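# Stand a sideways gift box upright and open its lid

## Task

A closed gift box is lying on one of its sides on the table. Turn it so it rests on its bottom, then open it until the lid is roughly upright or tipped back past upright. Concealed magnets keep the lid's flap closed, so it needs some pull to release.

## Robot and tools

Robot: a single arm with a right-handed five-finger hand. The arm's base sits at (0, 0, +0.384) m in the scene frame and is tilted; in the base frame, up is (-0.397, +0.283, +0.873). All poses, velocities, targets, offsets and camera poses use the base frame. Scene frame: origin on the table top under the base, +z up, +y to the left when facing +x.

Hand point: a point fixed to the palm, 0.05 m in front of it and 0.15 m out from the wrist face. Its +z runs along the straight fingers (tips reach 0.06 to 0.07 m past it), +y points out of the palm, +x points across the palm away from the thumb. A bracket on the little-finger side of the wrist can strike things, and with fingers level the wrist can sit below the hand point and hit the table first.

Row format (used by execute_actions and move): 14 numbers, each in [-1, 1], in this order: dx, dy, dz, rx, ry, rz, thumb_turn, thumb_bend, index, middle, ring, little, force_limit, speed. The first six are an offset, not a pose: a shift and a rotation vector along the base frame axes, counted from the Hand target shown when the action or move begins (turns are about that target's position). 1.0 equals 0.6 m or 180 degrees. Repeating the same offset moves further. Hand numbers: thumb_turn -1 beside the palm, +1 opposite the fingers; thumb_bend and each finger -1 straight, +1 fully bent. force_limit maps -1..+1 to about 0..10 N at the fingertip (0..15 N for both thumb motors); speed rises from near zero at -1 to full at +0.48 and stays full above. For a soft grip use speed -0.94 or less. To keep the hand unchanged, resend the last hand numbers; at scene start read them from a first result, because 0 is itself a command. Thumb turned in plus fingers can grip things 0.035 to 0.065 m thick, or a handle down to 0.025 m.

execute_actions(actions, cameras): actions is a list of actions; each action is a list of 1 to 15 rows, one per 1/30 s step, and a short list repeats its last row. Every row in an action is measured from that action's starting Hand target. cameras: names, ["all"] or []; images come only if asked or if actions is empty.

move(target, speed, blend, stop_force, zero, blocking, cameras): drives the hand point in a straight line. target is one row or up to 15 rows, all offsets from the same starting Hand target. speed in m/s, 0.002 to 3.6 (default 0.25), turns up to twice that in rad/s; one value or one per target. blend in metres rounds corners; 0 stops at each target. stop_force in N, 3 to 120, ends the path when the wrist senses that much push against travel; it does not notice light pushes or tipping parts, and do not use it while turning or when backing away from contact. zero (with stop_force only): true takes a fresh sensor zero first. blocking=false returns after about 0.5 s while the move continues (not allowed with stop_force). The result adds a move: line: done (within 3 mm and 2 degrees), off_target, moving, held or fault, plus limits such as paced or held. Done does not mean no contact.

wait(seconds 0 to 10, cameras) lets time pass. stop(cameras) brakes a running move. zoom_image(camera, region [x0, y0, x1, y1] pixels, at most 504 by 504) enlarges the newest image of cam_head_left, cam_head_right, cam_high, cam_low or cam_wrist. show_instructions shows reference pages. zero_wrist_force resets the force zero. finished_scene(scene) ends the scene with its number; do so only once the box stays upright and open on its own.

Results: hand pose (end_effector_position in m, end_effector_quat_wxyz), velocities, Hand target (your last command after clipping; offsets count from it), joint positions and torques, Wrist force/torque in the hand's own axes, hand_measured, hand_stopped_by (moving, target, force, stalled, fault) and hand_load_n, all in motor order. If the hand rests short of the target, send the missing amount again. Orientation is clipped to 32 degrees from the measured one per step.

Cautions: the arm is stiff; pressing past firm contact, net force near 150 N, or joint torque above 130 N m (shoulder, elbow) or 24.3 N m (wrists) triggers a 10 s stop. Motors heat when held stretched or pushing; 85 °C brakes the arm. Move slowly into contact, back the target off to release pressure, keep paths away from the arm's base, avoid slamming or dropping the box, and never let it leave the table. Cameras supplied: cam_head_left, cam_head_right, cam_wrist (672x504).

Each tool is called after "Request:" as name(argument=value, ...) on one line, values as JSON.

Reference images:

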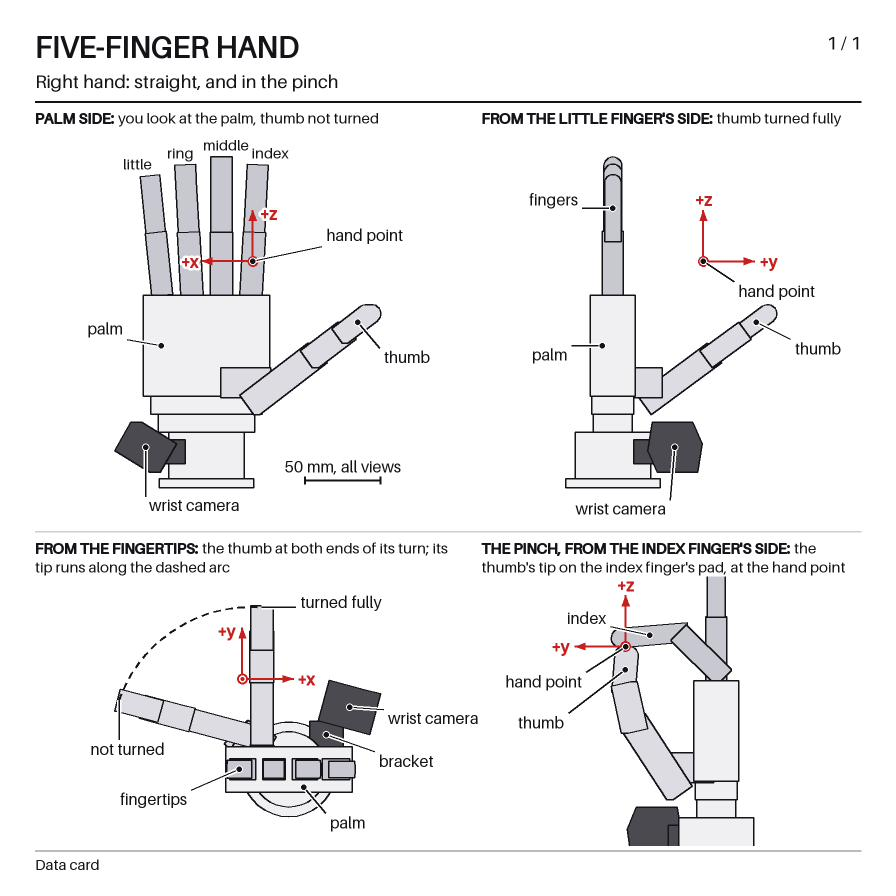

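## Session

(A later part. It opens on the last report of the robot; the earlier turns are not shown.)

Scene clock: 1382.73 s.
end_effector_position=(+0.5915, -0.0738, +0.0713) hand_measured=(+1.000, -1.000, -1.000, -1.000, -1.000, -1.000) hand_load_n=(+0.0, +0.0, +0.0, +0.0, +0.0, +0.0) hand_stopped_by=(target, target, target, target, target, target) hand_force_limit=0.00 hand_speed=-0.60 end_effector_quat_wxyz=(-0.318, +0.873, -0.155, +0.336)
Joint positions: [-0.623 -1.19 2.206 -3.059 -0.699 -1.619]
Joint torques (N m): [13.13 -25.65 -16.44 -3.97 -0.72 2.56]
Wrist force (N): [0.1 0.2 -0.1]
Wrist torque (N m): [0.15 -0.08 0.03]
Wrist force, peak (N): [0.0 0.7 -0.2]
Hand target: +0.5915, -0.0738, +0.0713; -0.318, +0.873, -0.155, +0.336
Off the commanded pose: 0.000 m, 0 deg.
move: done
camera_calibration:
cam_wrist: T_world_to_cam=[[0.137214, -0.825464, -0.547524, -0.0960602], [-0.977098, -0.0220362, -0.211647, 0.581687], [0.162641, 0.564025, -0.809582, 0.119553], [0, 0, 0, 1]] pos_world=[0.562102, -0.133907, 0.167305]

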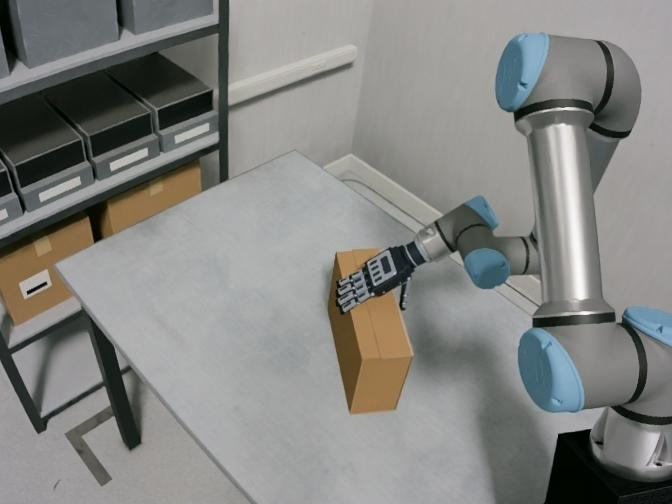

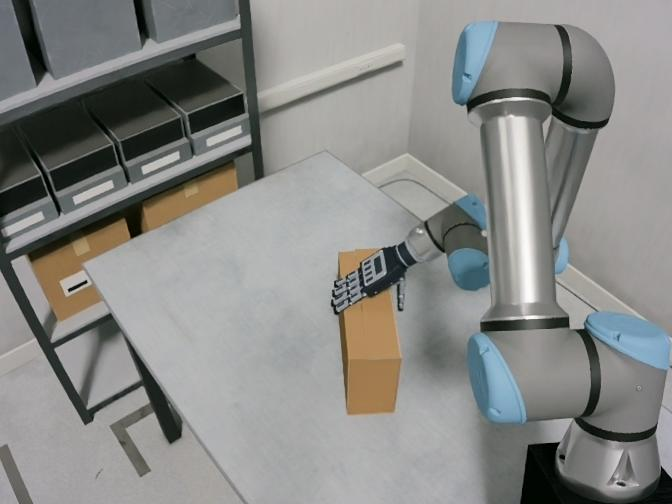

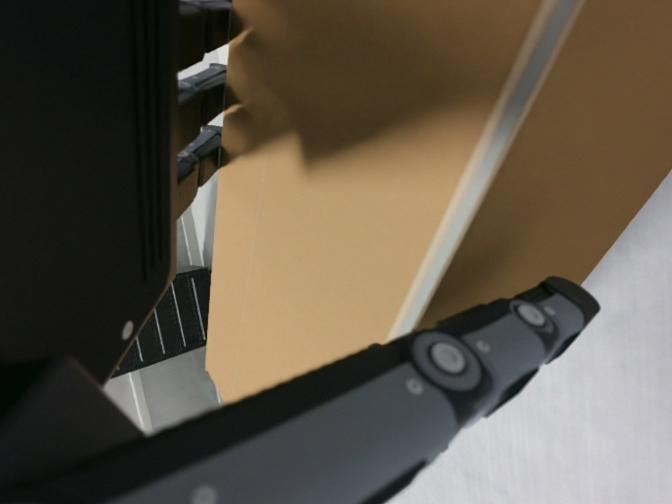

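Request:
move(target=[0.0100,-0.0071,-0.0218,0,0,0,1,-1,-1,-1,-1,-1,0,-0.6], speed=0.015, stop_force=3, cameras=["cam_wrist"])

Scene clock: 1392.37 s.
end_effector_position=(+0.5916, -0.0739, +0.0710) hand_measured=(+1.000, -1.000, -1.000, -1.000, -1.000, -1.000) hand_load_n=(+0.0, +0.0, +0.0, +0.5, +0.0, +0.0) hand_stopped_by=(target, target, target, target, target, target) hand_force_limit=0.00 hand_speed=-0.60 end_effector_quat_wxyz=(-0.318, +0.873, -0.155, +0.336)
Joint positions: [-0.623 -1.189 2.205 -3.06 -0.699 -1.619]
Joint torques (N m): [7.97 -47.43 10.34 -0.27 -0.91 2.48]
Wrist force (N): [0.7 -1.0 0.6]
Wrist torque (N m): [0.12 -0.04 0.02]
Wrist force, peak (N): [-0.8 -5.2 -3.7]
Hand target: +0.5916, -0.0739, +0.0710; -0.318, +0.873, -0.155, +0.336 (not the last commanded pose)
Off the commanded pose: 0.015 m, 0 deg.
move: contact
camera_calibration:
cam_wrist: T_world_to_cam=[[0.137214, -0.825464, -0.547524, -0.0963344], [-0.977098, -0.0220362, -0.211647, 0.581817], [0.162641, 0.564025, -0.809582, 0.119334], [0, 0, 0, 1]] pos_world=[0.562302, -0.134007, 0.167005]
Images, in order (width x height): cam_wrist 672x504.

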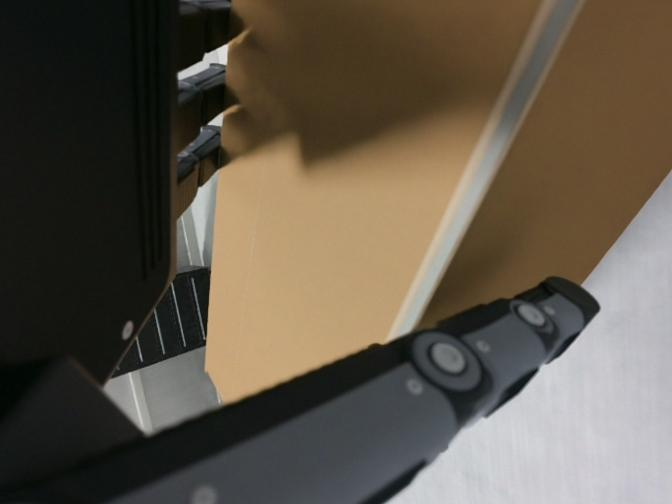

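Request:
execute_actions(actions=[[[0,0,0,0,0,0,1,-0.6,-1,-1,-1,-1,-0.8,-0.94]],[[0,0,0,0,0,0,1,-0.6,-1,-1,-1,-1,-0.8,-0.94]],[[0,0,0,0,0,0,1,-0.6,-1,-1,-1,-1,-0.8,-0.94]]], cameras=["cam_head_left", "cam_wrist"])

Scene clock: 1430.23 s.
end_effector_position=(+0.5916, -0.0739, +0.0710) hand_measured=(+1.000, -0.792, -1.000, -1.000, -1.000, -1.000) hand_load_n=(+0.5, +1.5, +0.0, +0.0, +0.5, +0.0) hand_stopped_by=(target, force, target, target, target, target) hand_force_limit=-0.80 hand_speed=-0.94 end_effector_quat_wxyz=(-0.318, +0.873, -0.155, +0.336)
Joint positions: [-0.623 -1.189 2.205 -3.06 -0.699 -1.619]
Joint torques (N m): [0.28 -47.43 9.89 -0.3 -0.53 1.9]
Wrist force (N): [0.6 -0.9 0.1]
Wrist torque (N m): [0.14 -0.02 0.00]
Wrist force, peak (N): [0.9 -1.9 0.4]
Hand target: +0.5916, -0.0739, +0.0710; -0.318, +0.873, -0.155, +0.336
Off the commanded pose: 0.000 m, 0 deg.
camera_calibration:
cam_wrist: T_world_to_cam=[[0.137214, -0.825464, -0.547524, -0.0963207], [-0.977098, -0.0220362, -0.211647, 0.581719], [0.162641, 0.564025, -0.809582, 0.11935], [0, 0, 0, 1]] pos_world=[0.562202, -0.134007, 0.167005]
Images, in order (width x height): cam_head_left 672x504, cam_wrist 672x504.

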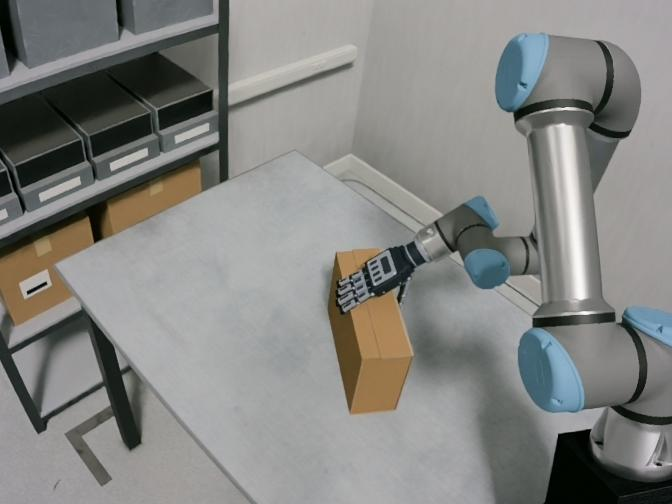

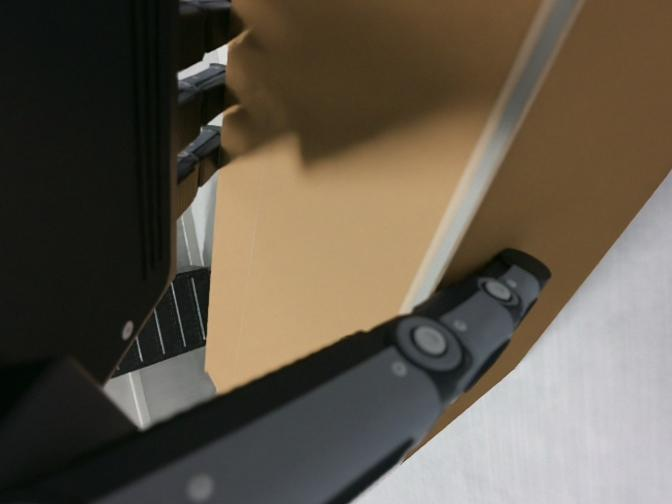

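Request:
move(target=[[0.0258,0.0523,0.0133,-0.04038,0.0269,-0.02711,1,-0.6,-1,-1,-1,-1,-0.8,-0.94],[0.0568,0.1033,0.0178,-0.08076,0.0538,-0.05421,1,-0.6,-1,-1,-1,-1,-0.8,-0.94]], speed=0.05, blend=0.005, cameras=["all"])

Scene clock: 1452.77 s.
end_effector_position=(+0.6257, -0.0120, +0.0817) hand_measured=(+1.000, -0.792, -1.000, -1.000, -1.000, -1.000) hand_load_n=(+0.0, +0.0, +0.0, +0.0, +0.0, +0.0) hand_stopped_by=(target, force, target, target, target, target) hand_force_limit=-0.80 hand_speed=-0.94 end_effector_quat_wxyz=(-0.161, +0.915, -0.211, +0.304)
Joint positions: [-0.298 -1.186 2.062 -3.069 -1.221 -1.302]
Joint torques (N m): [15.96 -28.16 -19.89 -0.54 -1.35 2.76]
Wrist force (N): [-0.1 0.3 -0.2]
Wrist torque (N m): [0.05 -0.02 0.04]
Wrist force, peak (N): [-0.5 -3.8 -6.9]
Hand target: +0.6257, -0.0120, +0.0817; -0.161, +0.915, -0.211, +0.304
Off the commanded pose: 0.000 m, 0 deg.
move: done
camera_calibration:
cam_wrist: T_world_to_cam=[[-0.0891636, -0.941366, -0.325392, 0.0781254], [-0.992046, 0.11308, -0.0553038, 0.61685], [0.0888564, 0.317872, -0.943961, 0.14164], [0, 0, 0, 1]] pos_world=[0.606323, -0.0412323, 0.193238]

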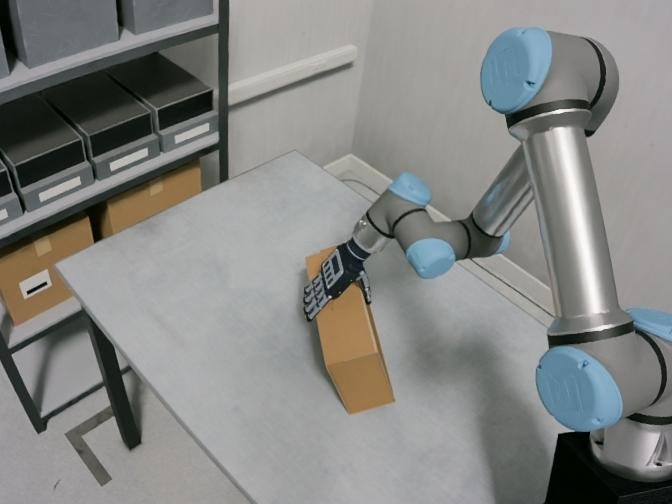

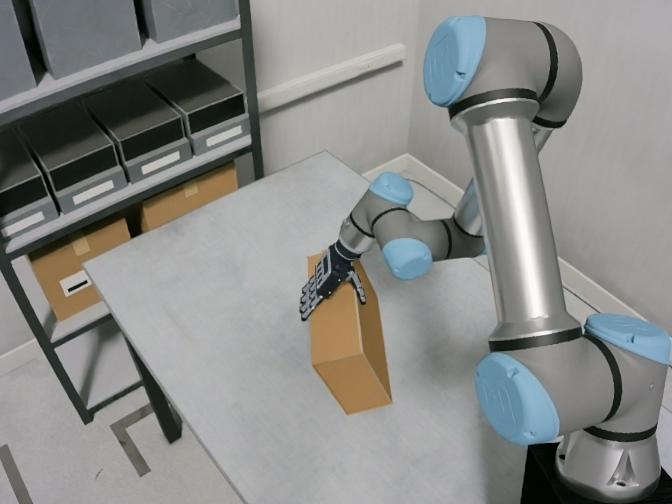

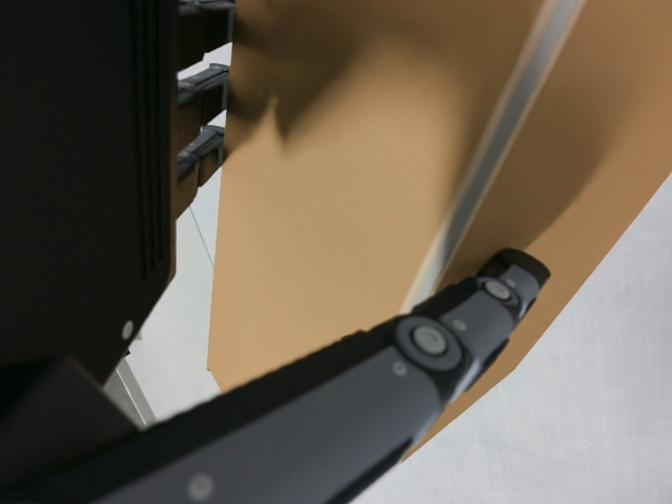

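Request:
move(target=[[0.03535,0.04827,-0.00477,-0.04038,0.0269,-0.02711,1,-0.6,-1,-1,-1,-1,-0.8,-0.94]], speed=0.05, cameras=["all"])

Scene clock: 1498.43 s.
end_effector_position=(+0.6468, +0.0170, +0.0788) hand_measured=(+1.000, -0.792, -1.000, -1.000, -1.000, -1.000) hand_load_n=(+0.0, +0.0, +0.0, -0.5, +0.0, +0.0) hand_stopped_by=(target, force, target, target, target, target) hand_force_limit=-0.80 hand_speed=-0.94 end_effector_quat_wxyz=(-0.081, +0.926, -0.237, +0.284)
Joint positions: [-0.151 -1.123 1.931 -2.972 -1.47 -1.191]
Joint torques (N m): [18.16 -30.59 -23.14 -0.33 -1.73 2.76]
Wrist force (N): [-0.1 -0.3 0.6]
Wrist torque (N m): [-0.01 -0.03 0.02]
Wrist force, peak (N): [-0.3 0.7 -0.7]
Hand target: +0.6469, +0.0170, +0.0788; -0.081, +0.926, -0.237, +0.284
Off the commanded pose: 0.000 m, 0 deg.
move: done
camera_calibration:
cam_wrist: T_world_to_cam=[[-0.192247, -0.962299, -0.192411, 0.16289], [-0.980919, 0.194221, 0.00873209, 0.6208], [0.0289673, 0.190418, -0.981276, 0.17173], [0, 0, 0, 1]] pos_world=[0.635295, 0.0034754, 0.194435]

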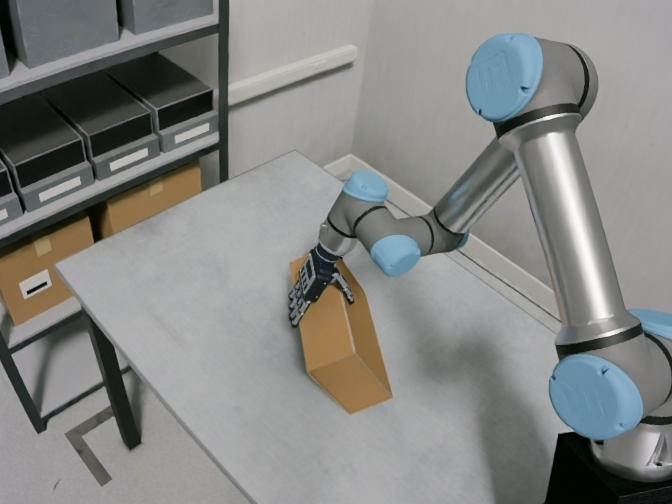

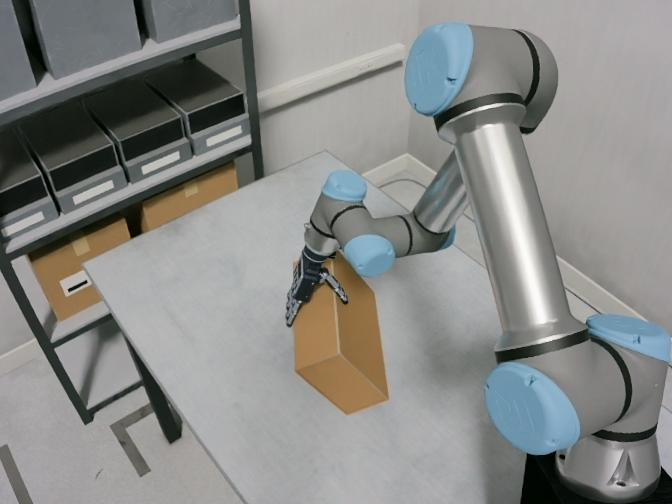

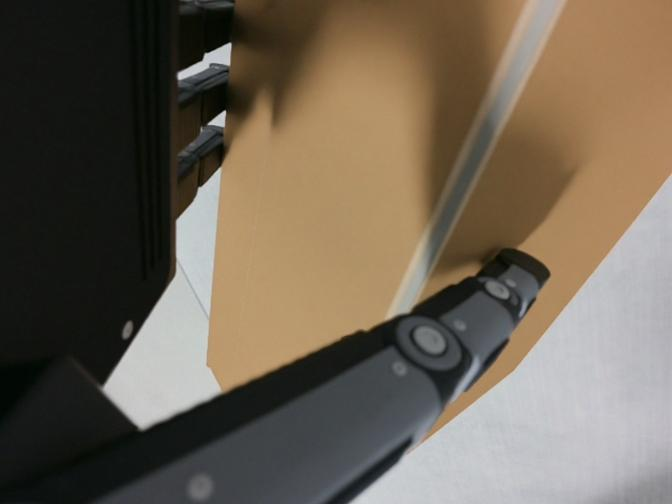

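Request:
zoom_image(camera="cam_wrist", region=[170, 0, 672, 504])

Request:
zoom_image(camera="cam_head_left", region=[260, 230, 420, 430])

Request:
zoom_image(camera="cam_head_right", region=[260, 230, 420, 430])

Scaled by 1.000.

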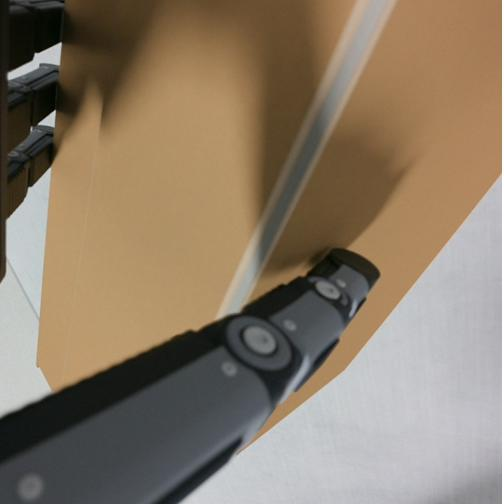

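Scaled by 2.520 from the camera's 672x504 image, which has a finer 960x720 frame.

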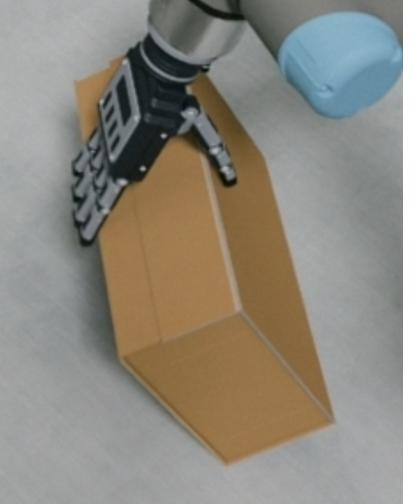

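Scaled by 2.520 from the camera's 672x504 image, which has a finer 960x720 frame.

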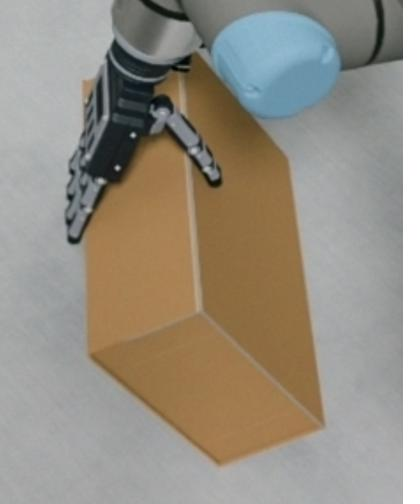

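Request:
move(target=[[0.03845,0.0440,-0.01362,-0.04038,0.0269,-0.02711,1,-0.6,-1,-1,-1,-1,-0.8,-0.94]], speed=0.05, cameras=["all"])

Request:
zoom_image(camera="cam_head_left", region=[260, 230, 420, 430])

Request:
zoom_image(camera="cam_head_right", region=[260, 230, 420, 430])

Scene clock: 1538.53 s.
end_effector_position=(+0.6699, +0.0434, +0.0707) hand_measured=(+1.000, -0.792, -1.000, -1.000, -1.000, -1.000) hand_load_n=(+0.0, +0.0, +0.5, +0.0, +0.0, +0.0) hand_stopped_by=(target, force, target, target, target, target) hand_force_limit=-0.80 hand_speed=-0.94 end_effector_quat_wxyz=(+0.000, +0.929, -0.261, +0.263)
Joint positions: [-0.031 -1.026 1.77 -2.833 -1.693 -1.088]
Joint torques (N m): [21.03 -32.6 -24.38 -0.5 -2 2.47]
Wrist force (N): [-0.4 -0.9 0.7]
Wrist torque (N m): [-0.05 0.02 0.01]
Wrist force, peak (N): [1.1 -2.2 -1.0]
Hand target: +0.6700, +0.0434, +0.0706; +0.000, +0.929, -0.261, +0.262
Off the commanded pose: 0.000 m, 0 deg.
move: done
camera_calibration:
cam_wrist: T_world_to_cam=[[-0.284463, -0.957373, -0.0501711, 0.242638], [-0.957685, 0.281383, 0.0605301, 0.615435], [-0.0438326, 0.0652666, -0.996905, 0.21334], [0, 0, 0, 1]] pos_world=[0.667765, 0.0451985, 0.1876]

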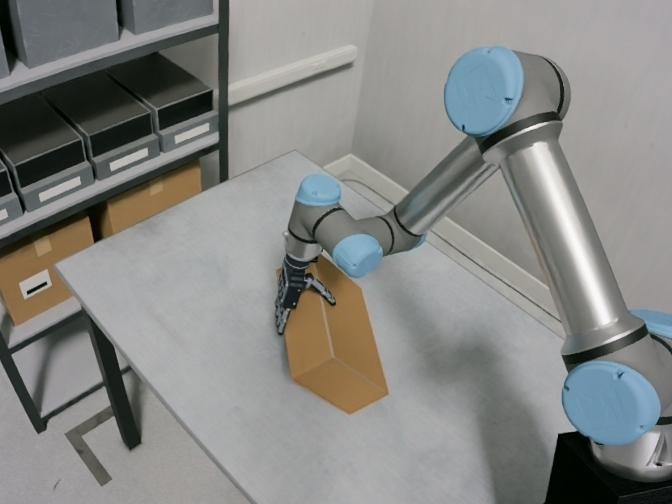

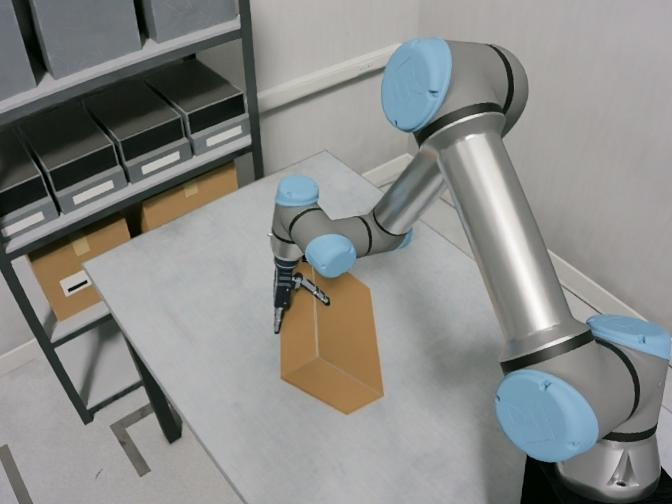

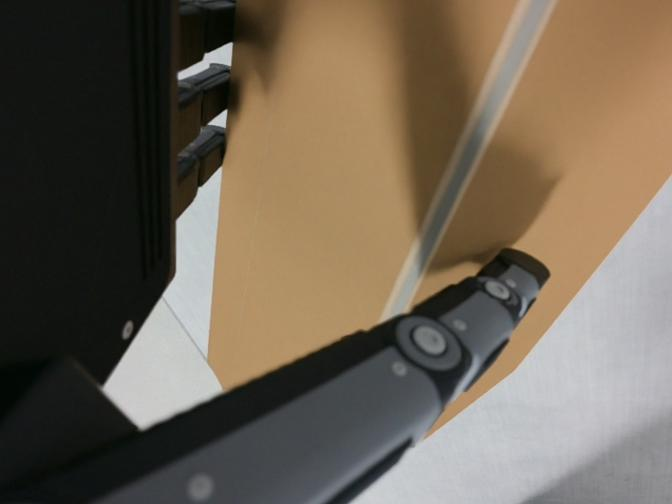

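Scaled by 2.520 from the camera's 672x504 image, which has a finer 960x720 frame.

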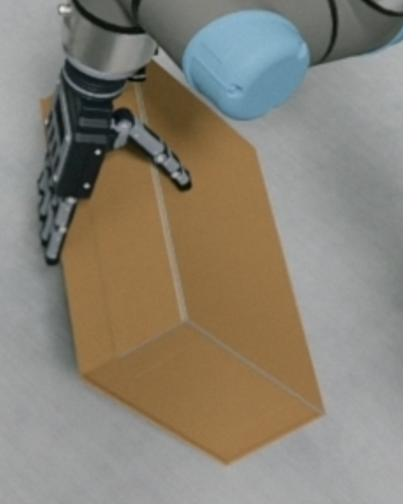

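Scaled by 2.520 from the camera's 672x504 image, which has a finer 960x720 frame.

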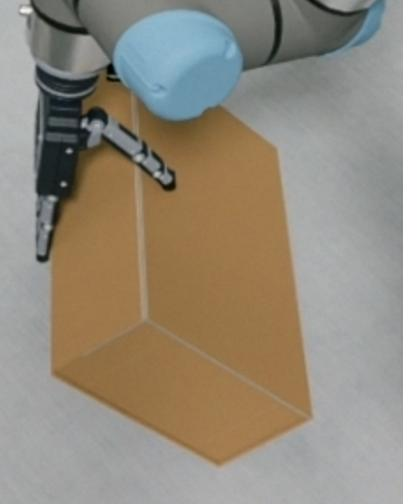

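Request:
move(target=[[0.01998,0.01993,-0.00998,-0.02019,0.01345,-0.01355,1,-0.6,-1,-1,-1,-1,-0.8,-0.94]], speed=0.04)

Request:
move(target=[[0,0,0,0,0,0,1,-1,-1,-1,-1,-1,-0.8,-0.9]], speed=0.04, cameras=["cam_head_left","cam_wrist"])

Scene clock: 1697.47 s.
end_effector_position=(+0.6819, +0.0553, +0.0647) hand_measured=(+1.000, -0.792, -1.000, -1.000, -1.000, -1.000) hand_load_n=(+0.0, +0.0, +0.5, +0.0, +0.0, +0.0) hand_stopped_by=(target, force, target, target, target, target) hand_force_limit=-0.80 hand_speed=-0.94 end_effector_quat_wxyz=(+0.041, +0.928, -0.272, +0.251)
Joint positions: [0.018 -0.967 1.679 -2.75 -1.792 -1.036]
Joint torques (N m): [22.03 -34.43 -25.99 -0.38 -1.95 2.63]
Wrist force (N): [-0.4 -1.4 1.0]
Wrist torque (N m): [-0.12 0.03 -0.01]
Wrist force, peak (N): [-0.3 -1.7 1.2]
Hand target: +0.6819, +0.0554, +0.0647; +0.041, +0.928, -0.272, +0.251
Off the commanded pose: 0.000 m, 0 deg.
move: done

Scene clock: 1699.17 s.
end_effector_position=(+0.6819, +0.0554, +0.0647) hand_measured=(+1.000, -1.000, -1.000, -1.000, -1.000, -1.000) hand_load_n=(+0.0, +0.0, +0.0, +0.0, +0.0, +0.0) hand_stopped_by=(target, target, target, target, target, target) hand_force_limit=-0.80 hand_speed=-0.90 end_effector_quat_wxyz=(+0.041, +0.928, -0.272, +0.251)
Joint positions: [0.018 -0.967 1.678 -2.75 -1.792 -1.036]
Joint torques (N m): [22.35 -34.15 -24.05 -0.3 -2.17 2.49]
Wrist force (N): [-0.4 -1.2 0.3]
Wrist torque (N m): [-0.09 0.06 -0.02]
Wrist force, peak (N): [-0.5 -1.7 1.1]
Hand target: +0.6819, +0.0554, +0.0647; +0.041, +0.928, -0.272, +0.251
Off the commanded pose: 0.000 m, 0 deg.
move: done
camera_calibration:
cam_wrist: T_world_to_cam=[[-0.325753, -0.945167, 0.0233456, 0.279972], [-0.941654, 0.326556, 0.0815411, 0.609146], [-0.0846936, 0.00457876, -0.996397, 0.238247], [0, 0, 0, 1]] pos_world=[0.684984, 0.0646093, 0.181182]
Images, in order (width x height): cam_head_left 672x504, cam_wrist 672x504.

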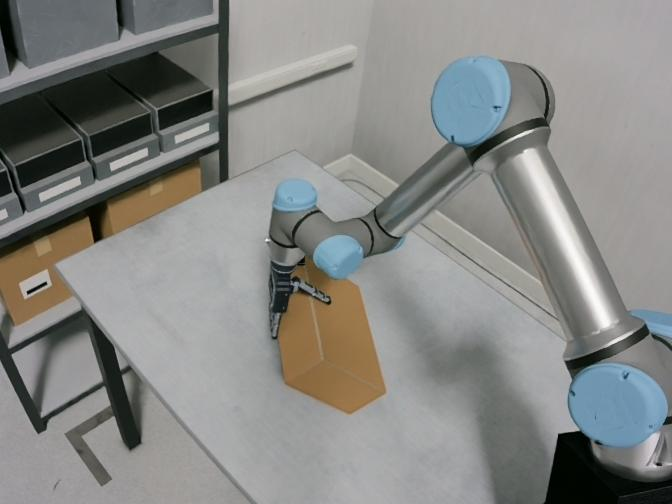

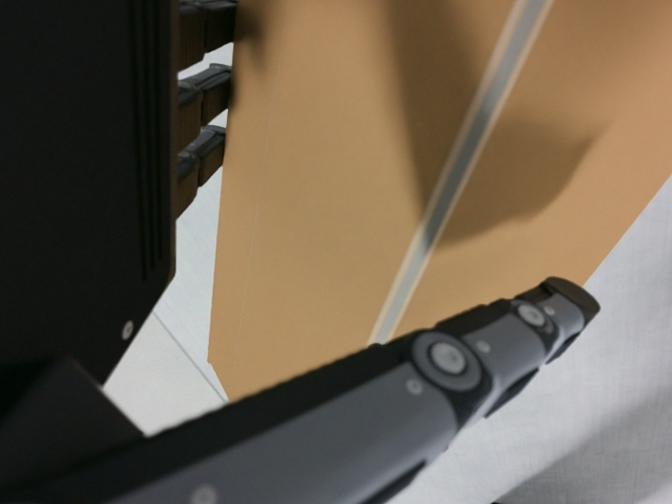

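Request:
move(target=[[0,0,0,0,0,0,-1,-1,-1,-1,-1,-1,-0.8,-0.6]], speed=0.04, cameras=["all"])

Request:
zoom_image(camera="cam_head_right", region=[240, 230, 400, 430])

Scene clock: 1707.27 s.
end_effector_position=(+0.6819, +0.0554, +0.0647) hand_measured=(-1.000, -1.000, -1.000, -1.000, -1.000, -1.000) hand_load_n=(+0.0, +0.0, +0.5, +0.0, +0.0, +0.0) hand_stopped_by=(target, target, target, target, target, target) hand_force_limit=-0.80 hand_speed=-0.60 end_effector_quat_wxyz=(+0.041, +0.928, -0.272, +0.251)
Joint positions: [0.018 -0.967 1.678 -2.75 -1.792 -1.036]
Joint torques (N m): [22.03 -34.87 -22.03 -0.57 -1.97 2.45]
Wrist force (N): [-0.2 -2.1 0.7]
Wrist torque (N m): [-0.16 0.02 -0.01]
Wrist force, peak (N): [-0.7 -2.1 0.9]
Hand target: +0.6819, +0.0554, +0.0647; +0.041, +0.928, -0.272, +0.251
Off the commanded pose: 0.000 m, 0 deg.
move: done
camera_calibration:
cam_wrist: T_world_to_cam=[[-0.325753, -0.945167, 0.0233456, 0.279972], [-0.941654, 0.326556, 0.0815411, 0.609146], [-0.0846936, 0.00457876, -0.996397, 0.238247], [0, 0, 0, 1]] pos_world=[0.684984, 0.0646093, 0.181182]

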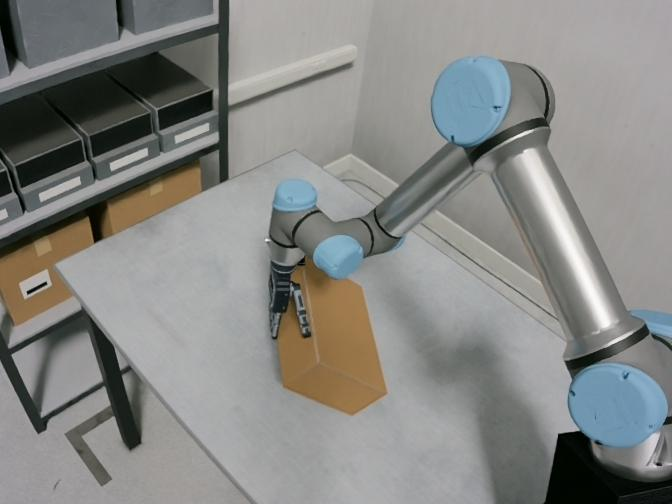

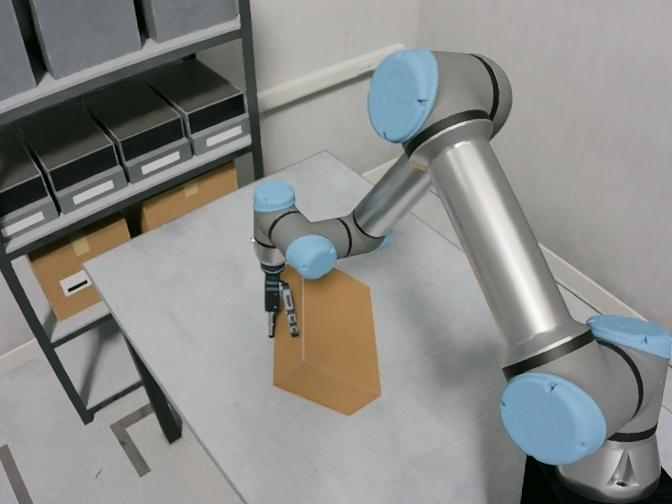

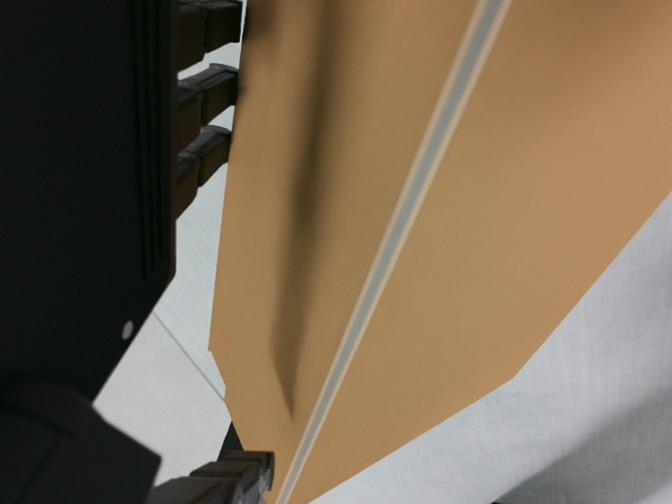

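Scaled by 2.520 from the camera's 672x504 image, which has a finer 960x720 frame.

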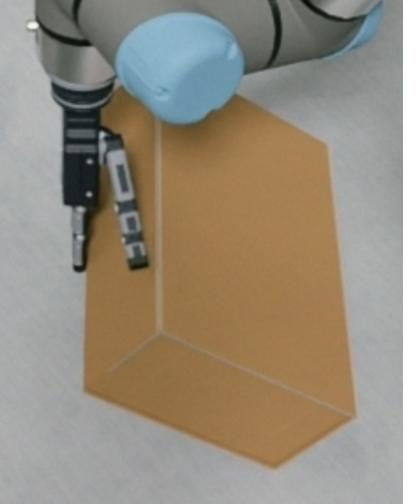

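Request:
move(target=[[0.01873,-0.00192,-0.02982,-0.0323,0.02152,-0.02168,-1,-1,-1,-1,-1,-1,-0.8,-0.6]], speed=0.03, cameras=["all"])

Request:
zoom_image(camera="cam_head_right", region=[240, 230, 400, 430])

Scene clock: 1731.90 s.
end_effector_position=(+0.6931, +0.0542, +0.0468) hand_measured=(-1.000, -1.000, -1.000, -1.000, -1.000, -1.000) hand_load_n=(+0.0, +0.0, +0.0, +0.5, +0.0, +0.0) hand_stopped_by=(target, target, target, target, target, target) hand_force_limit=-0.80 hand_speed=-0.60 end_effector_quat_wxyz=(+0.105, +0.923, -0.289, +0.231)
Joint positions: [0.055 -0.876 1.566 -2.641 -1.926 -0.978]
Joint torques (N m): [22.83 -36.21 -24.04 0.25 -2.91 2.49]
Wrist force (N): [-0.5 -3.0 -0.9]
Wrist torque (N m): [-0.06 0.07 -0.03]
Wrist force, peak (N): [-0.2 -7.9 2.4]
Hand target: +0.6932, +0.0542, +0.0468; +0.105, +0.923, -0.289, +0.231
Off the commanded pose: 0.000 m, 0 deg.
move: done
camera_calibration:
cam_wrist: T_world_to_cam=[[-0.383322, -0.912723, 0.141427, 0.315547], [-0.910633, 0.39906, 0.107234, 0.594881], [-0.154313, -0.0876834, -0.984124, 0.274108], [0, 0, 0, 1]] pos_world=[0.704973, 0.0746487, 0.161338]

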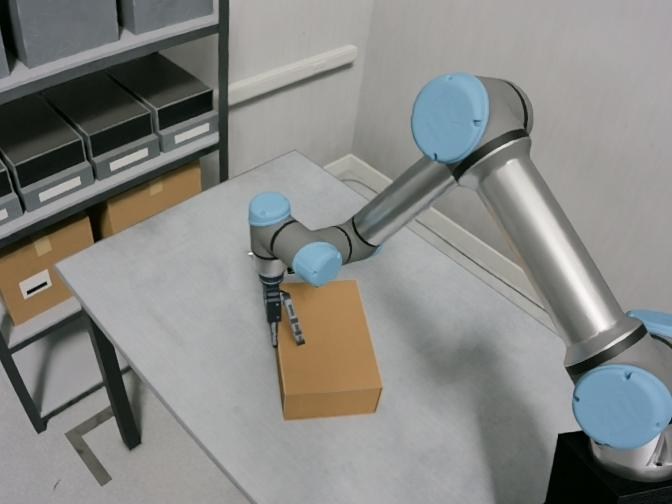

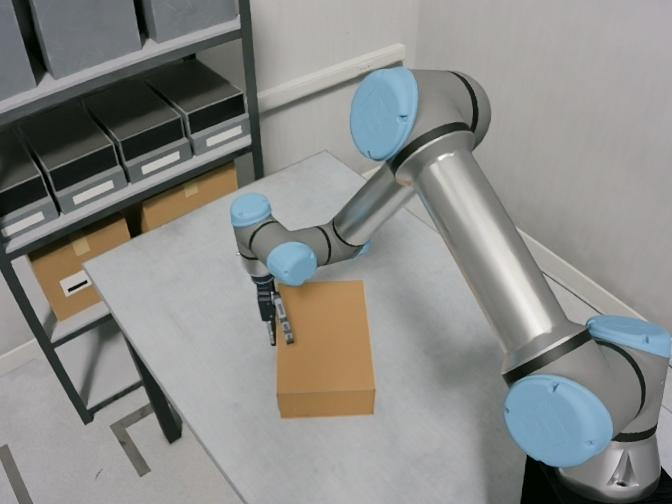

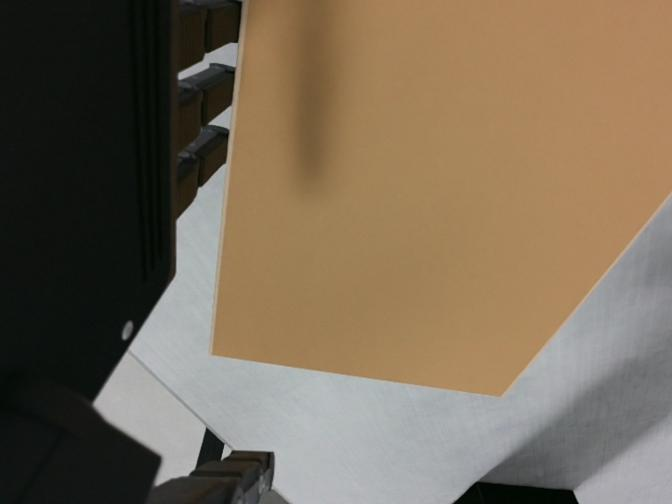

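Scaled by 2.520 from the camera's 672x504 image, which has a finer 960x720 frame.

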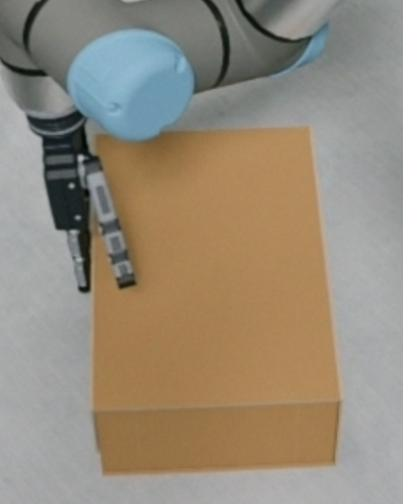

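Request:
move(target=[[0.02805,0.0414,-0.0007,0,0,0,-1,-1,-1,-1,-1,-1,-0.8,-0.6]], speed=0.04, cameras=["all"])

Request:
zoom_image(camera="cam_head_left", region=[240, 240, 410, 430])

Request:
zoom_image(camera="cam_head_right", region=[230, 240, 400, 430])

Scene clock: 1810.60 s.
end_effector_position=(+0.7099, +0.0789, +0.0463) hand_measured=(-1.000, -1.000, -1.000, -1.000, -1.000, -1.000) hand_load_n=(+0.0, -0.5, +0.0, +0.0, +0.0, +0.0) hand_stopped_by=(target, target, target, target, target, target) hand_force_limit=-0.80 hand_speed=-0.60 end_effector_quat_wxyz=(+0.105, +0.923, -0.289, +0.231)
Joint positions: [0.09 -0.834 1.485 -2.589 -1.939 -0.944]
Joint torques (N m): [25.65 -37.88 -24.74 -0.26 -2.09 2.54]
Wrist force (N): [-0.2 -0.6 -0.2]
Wrist torque (N m): [-0.16 0.03 -0.01]
Wrist force, peak (N): [-0.1 -3.1 -2.3]
Hand target: +0.7100, +0.0790, +0.0463; +0.105, +0.923, -0.289, +0.231
Off the commanded pose: 0.000 m, 0 deg.
move: done
camera_calibration:
cam_wrist: T_world_to_cam=[[-0.383582, -0.91256, 0.141769, 0.344813], [-0.910472, 0.399387, 0.107384, 0.600165], [-0.154615, -0.0878857, -0.984058, 0.278611], [0, 0, 0, 1]] pos_world=[0.721774, 0.099451, 0.160838]

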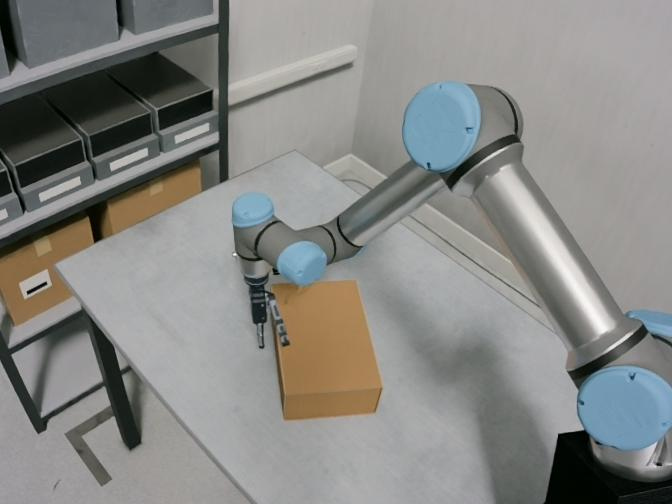

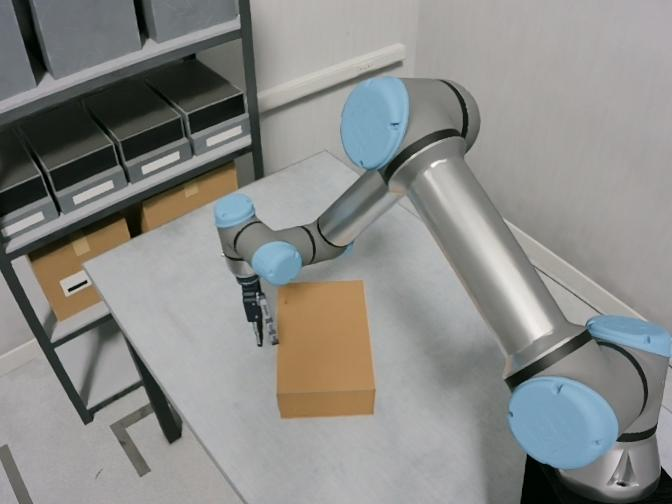

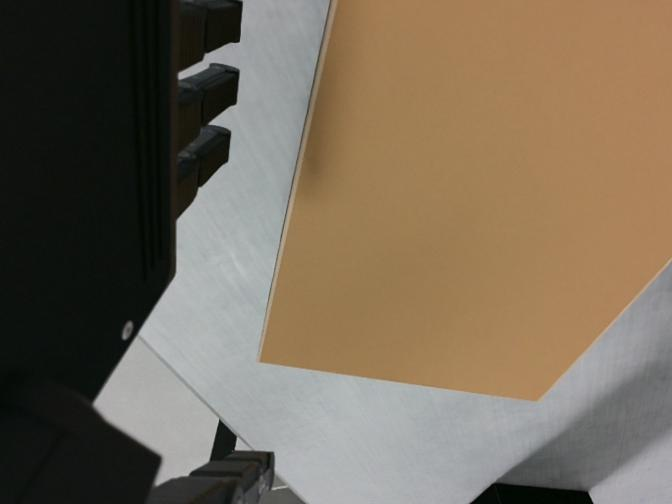

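Scaled by 2.653 from the camera's 672x504 image, which has a finer 960x720 frame.

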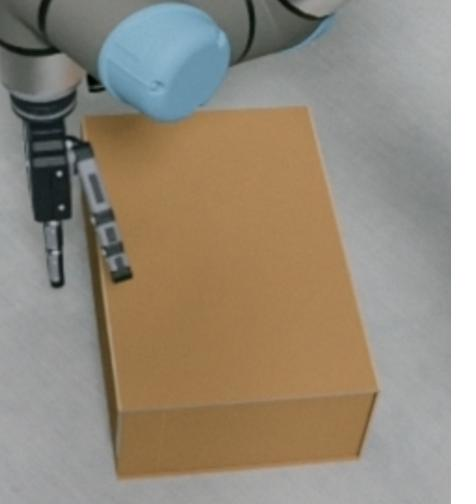

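Scaled by 2.653 from the camera's 672x504 image, which has a finer 960x720 frame.

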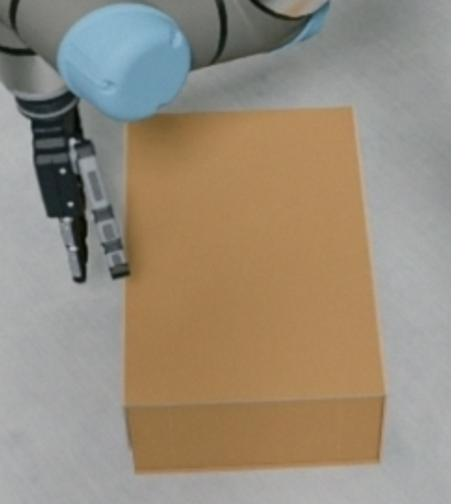

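Request:
move(target=[[0.04862,0.07176,-0.00121,-0.02826,0.01883,-0.01897,-1,-1,0,0,0,0,-0.6,-0.5]], speed=0.06, cameras=["all"])

Request:
zoom_image(camera="cam_head_left", region=[200, 200, 340, 380])

Request:
zoom_image(camera="cam_head_right", region=[200, 200, 340, 380])

Scene clock: 1874.40 s.
end_effector_position=(+0.7391, +0.1221, +0.0456) hand_measured=(-1.000, -1.000, +0.000, +0.000, +0.000, +0.000) hand_load_n=(+0.0, +0.0, +0.5, +0.0, +0.0, +0.0) hand_stopped_by=(target, target, target, target, target, target) hand_force_limit=-0.60 hand_speed=-0.50 end_effector_quat_wxyz=(+0.161, +0.915, -0.302, +0.213)
Joint positions: [0.169 -0.705 1.233 -2.347 -2.057 -0.825]
Joint torques (N m): [27.13 -41.11 -28.12 0.19 -2.36 2.73]
Wrist force (N): [-0.6 -0.7 -0.3]
Wrist torque (N m): [-0.17 0.08 -0.02]
Wrist force, peak (N): [-0.8 -0.4 0.1]
Hand target: +0.7392, +0.1221, +0.0456; +0.162, +0.915, -0.302, +0.213
Off the commanded pose: 0.000 m, 0 deg.
move: done
camera_calibration:
cam_wrist: T_world_to_cam=[[-0.425203, -0.871342, 0.244879, 0.416518], [-0.878066, 0.462749, 0.121921, 0.577247], [-0.219552, -0.163179, -0.961857, 0.342448], [0, 0, 0, 1]] pos_world=[0.759151, 0.151689, 0.157011]

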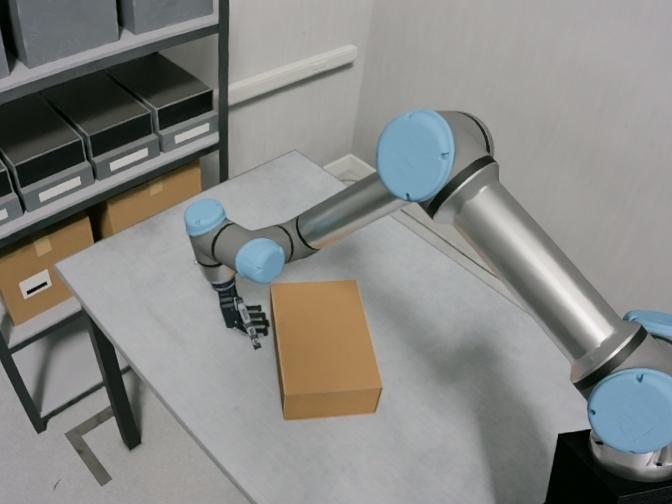

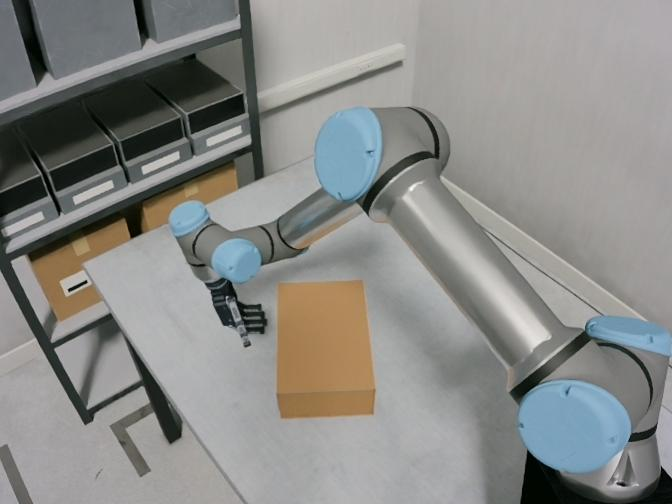

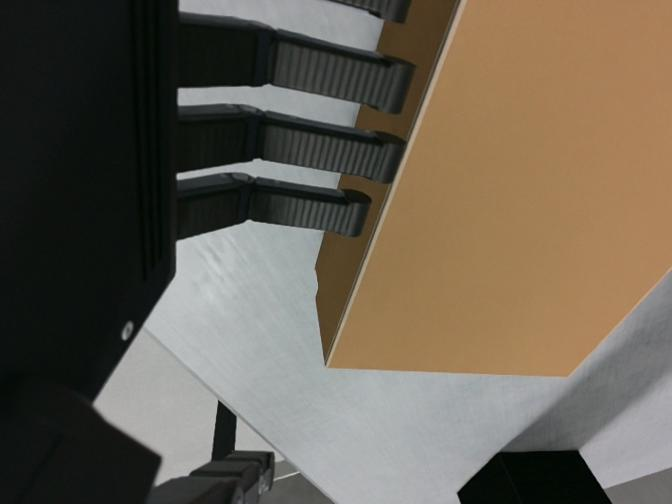

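Scaled by 2.800 from the camera's 672x504 image, which has a finer 960x720 frame.

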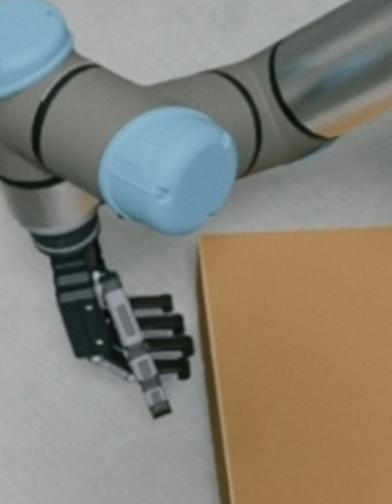

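Scaled by 2.800 from the camera's 672x504 image, which has a finer 960x720 frame.

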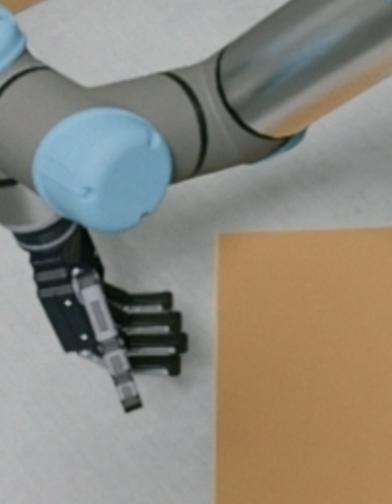

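Request:
zoom_image(camera="cam_wrist", region=[270, 180, 470, 380])

Request:
zoom_image(camera="cam_wrist", region=[320, 0, 520, 200])

Scaled by 2.520 from the camera's 672x504 image, which has a finer 960x720 frame.

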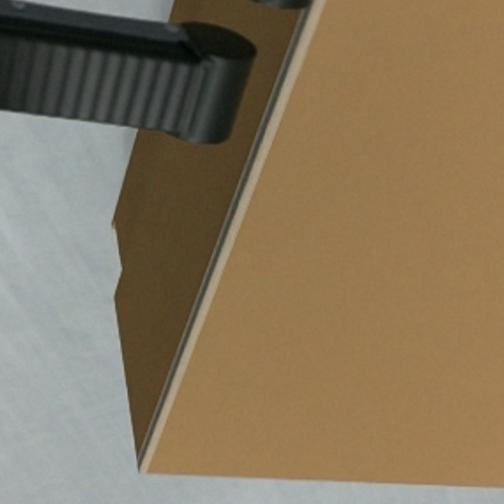

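Scaled by 2.520 from the camera's 672x504 image, which has a finer 960x720 frame.

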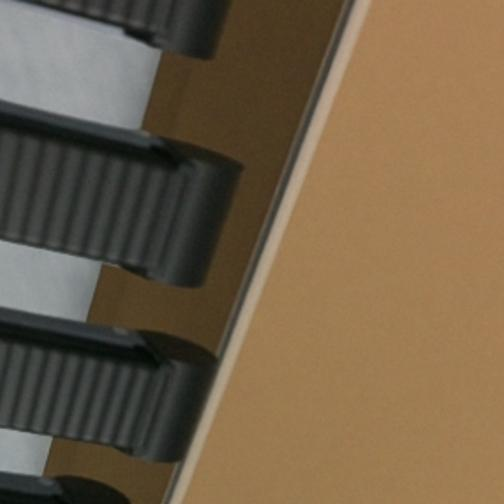

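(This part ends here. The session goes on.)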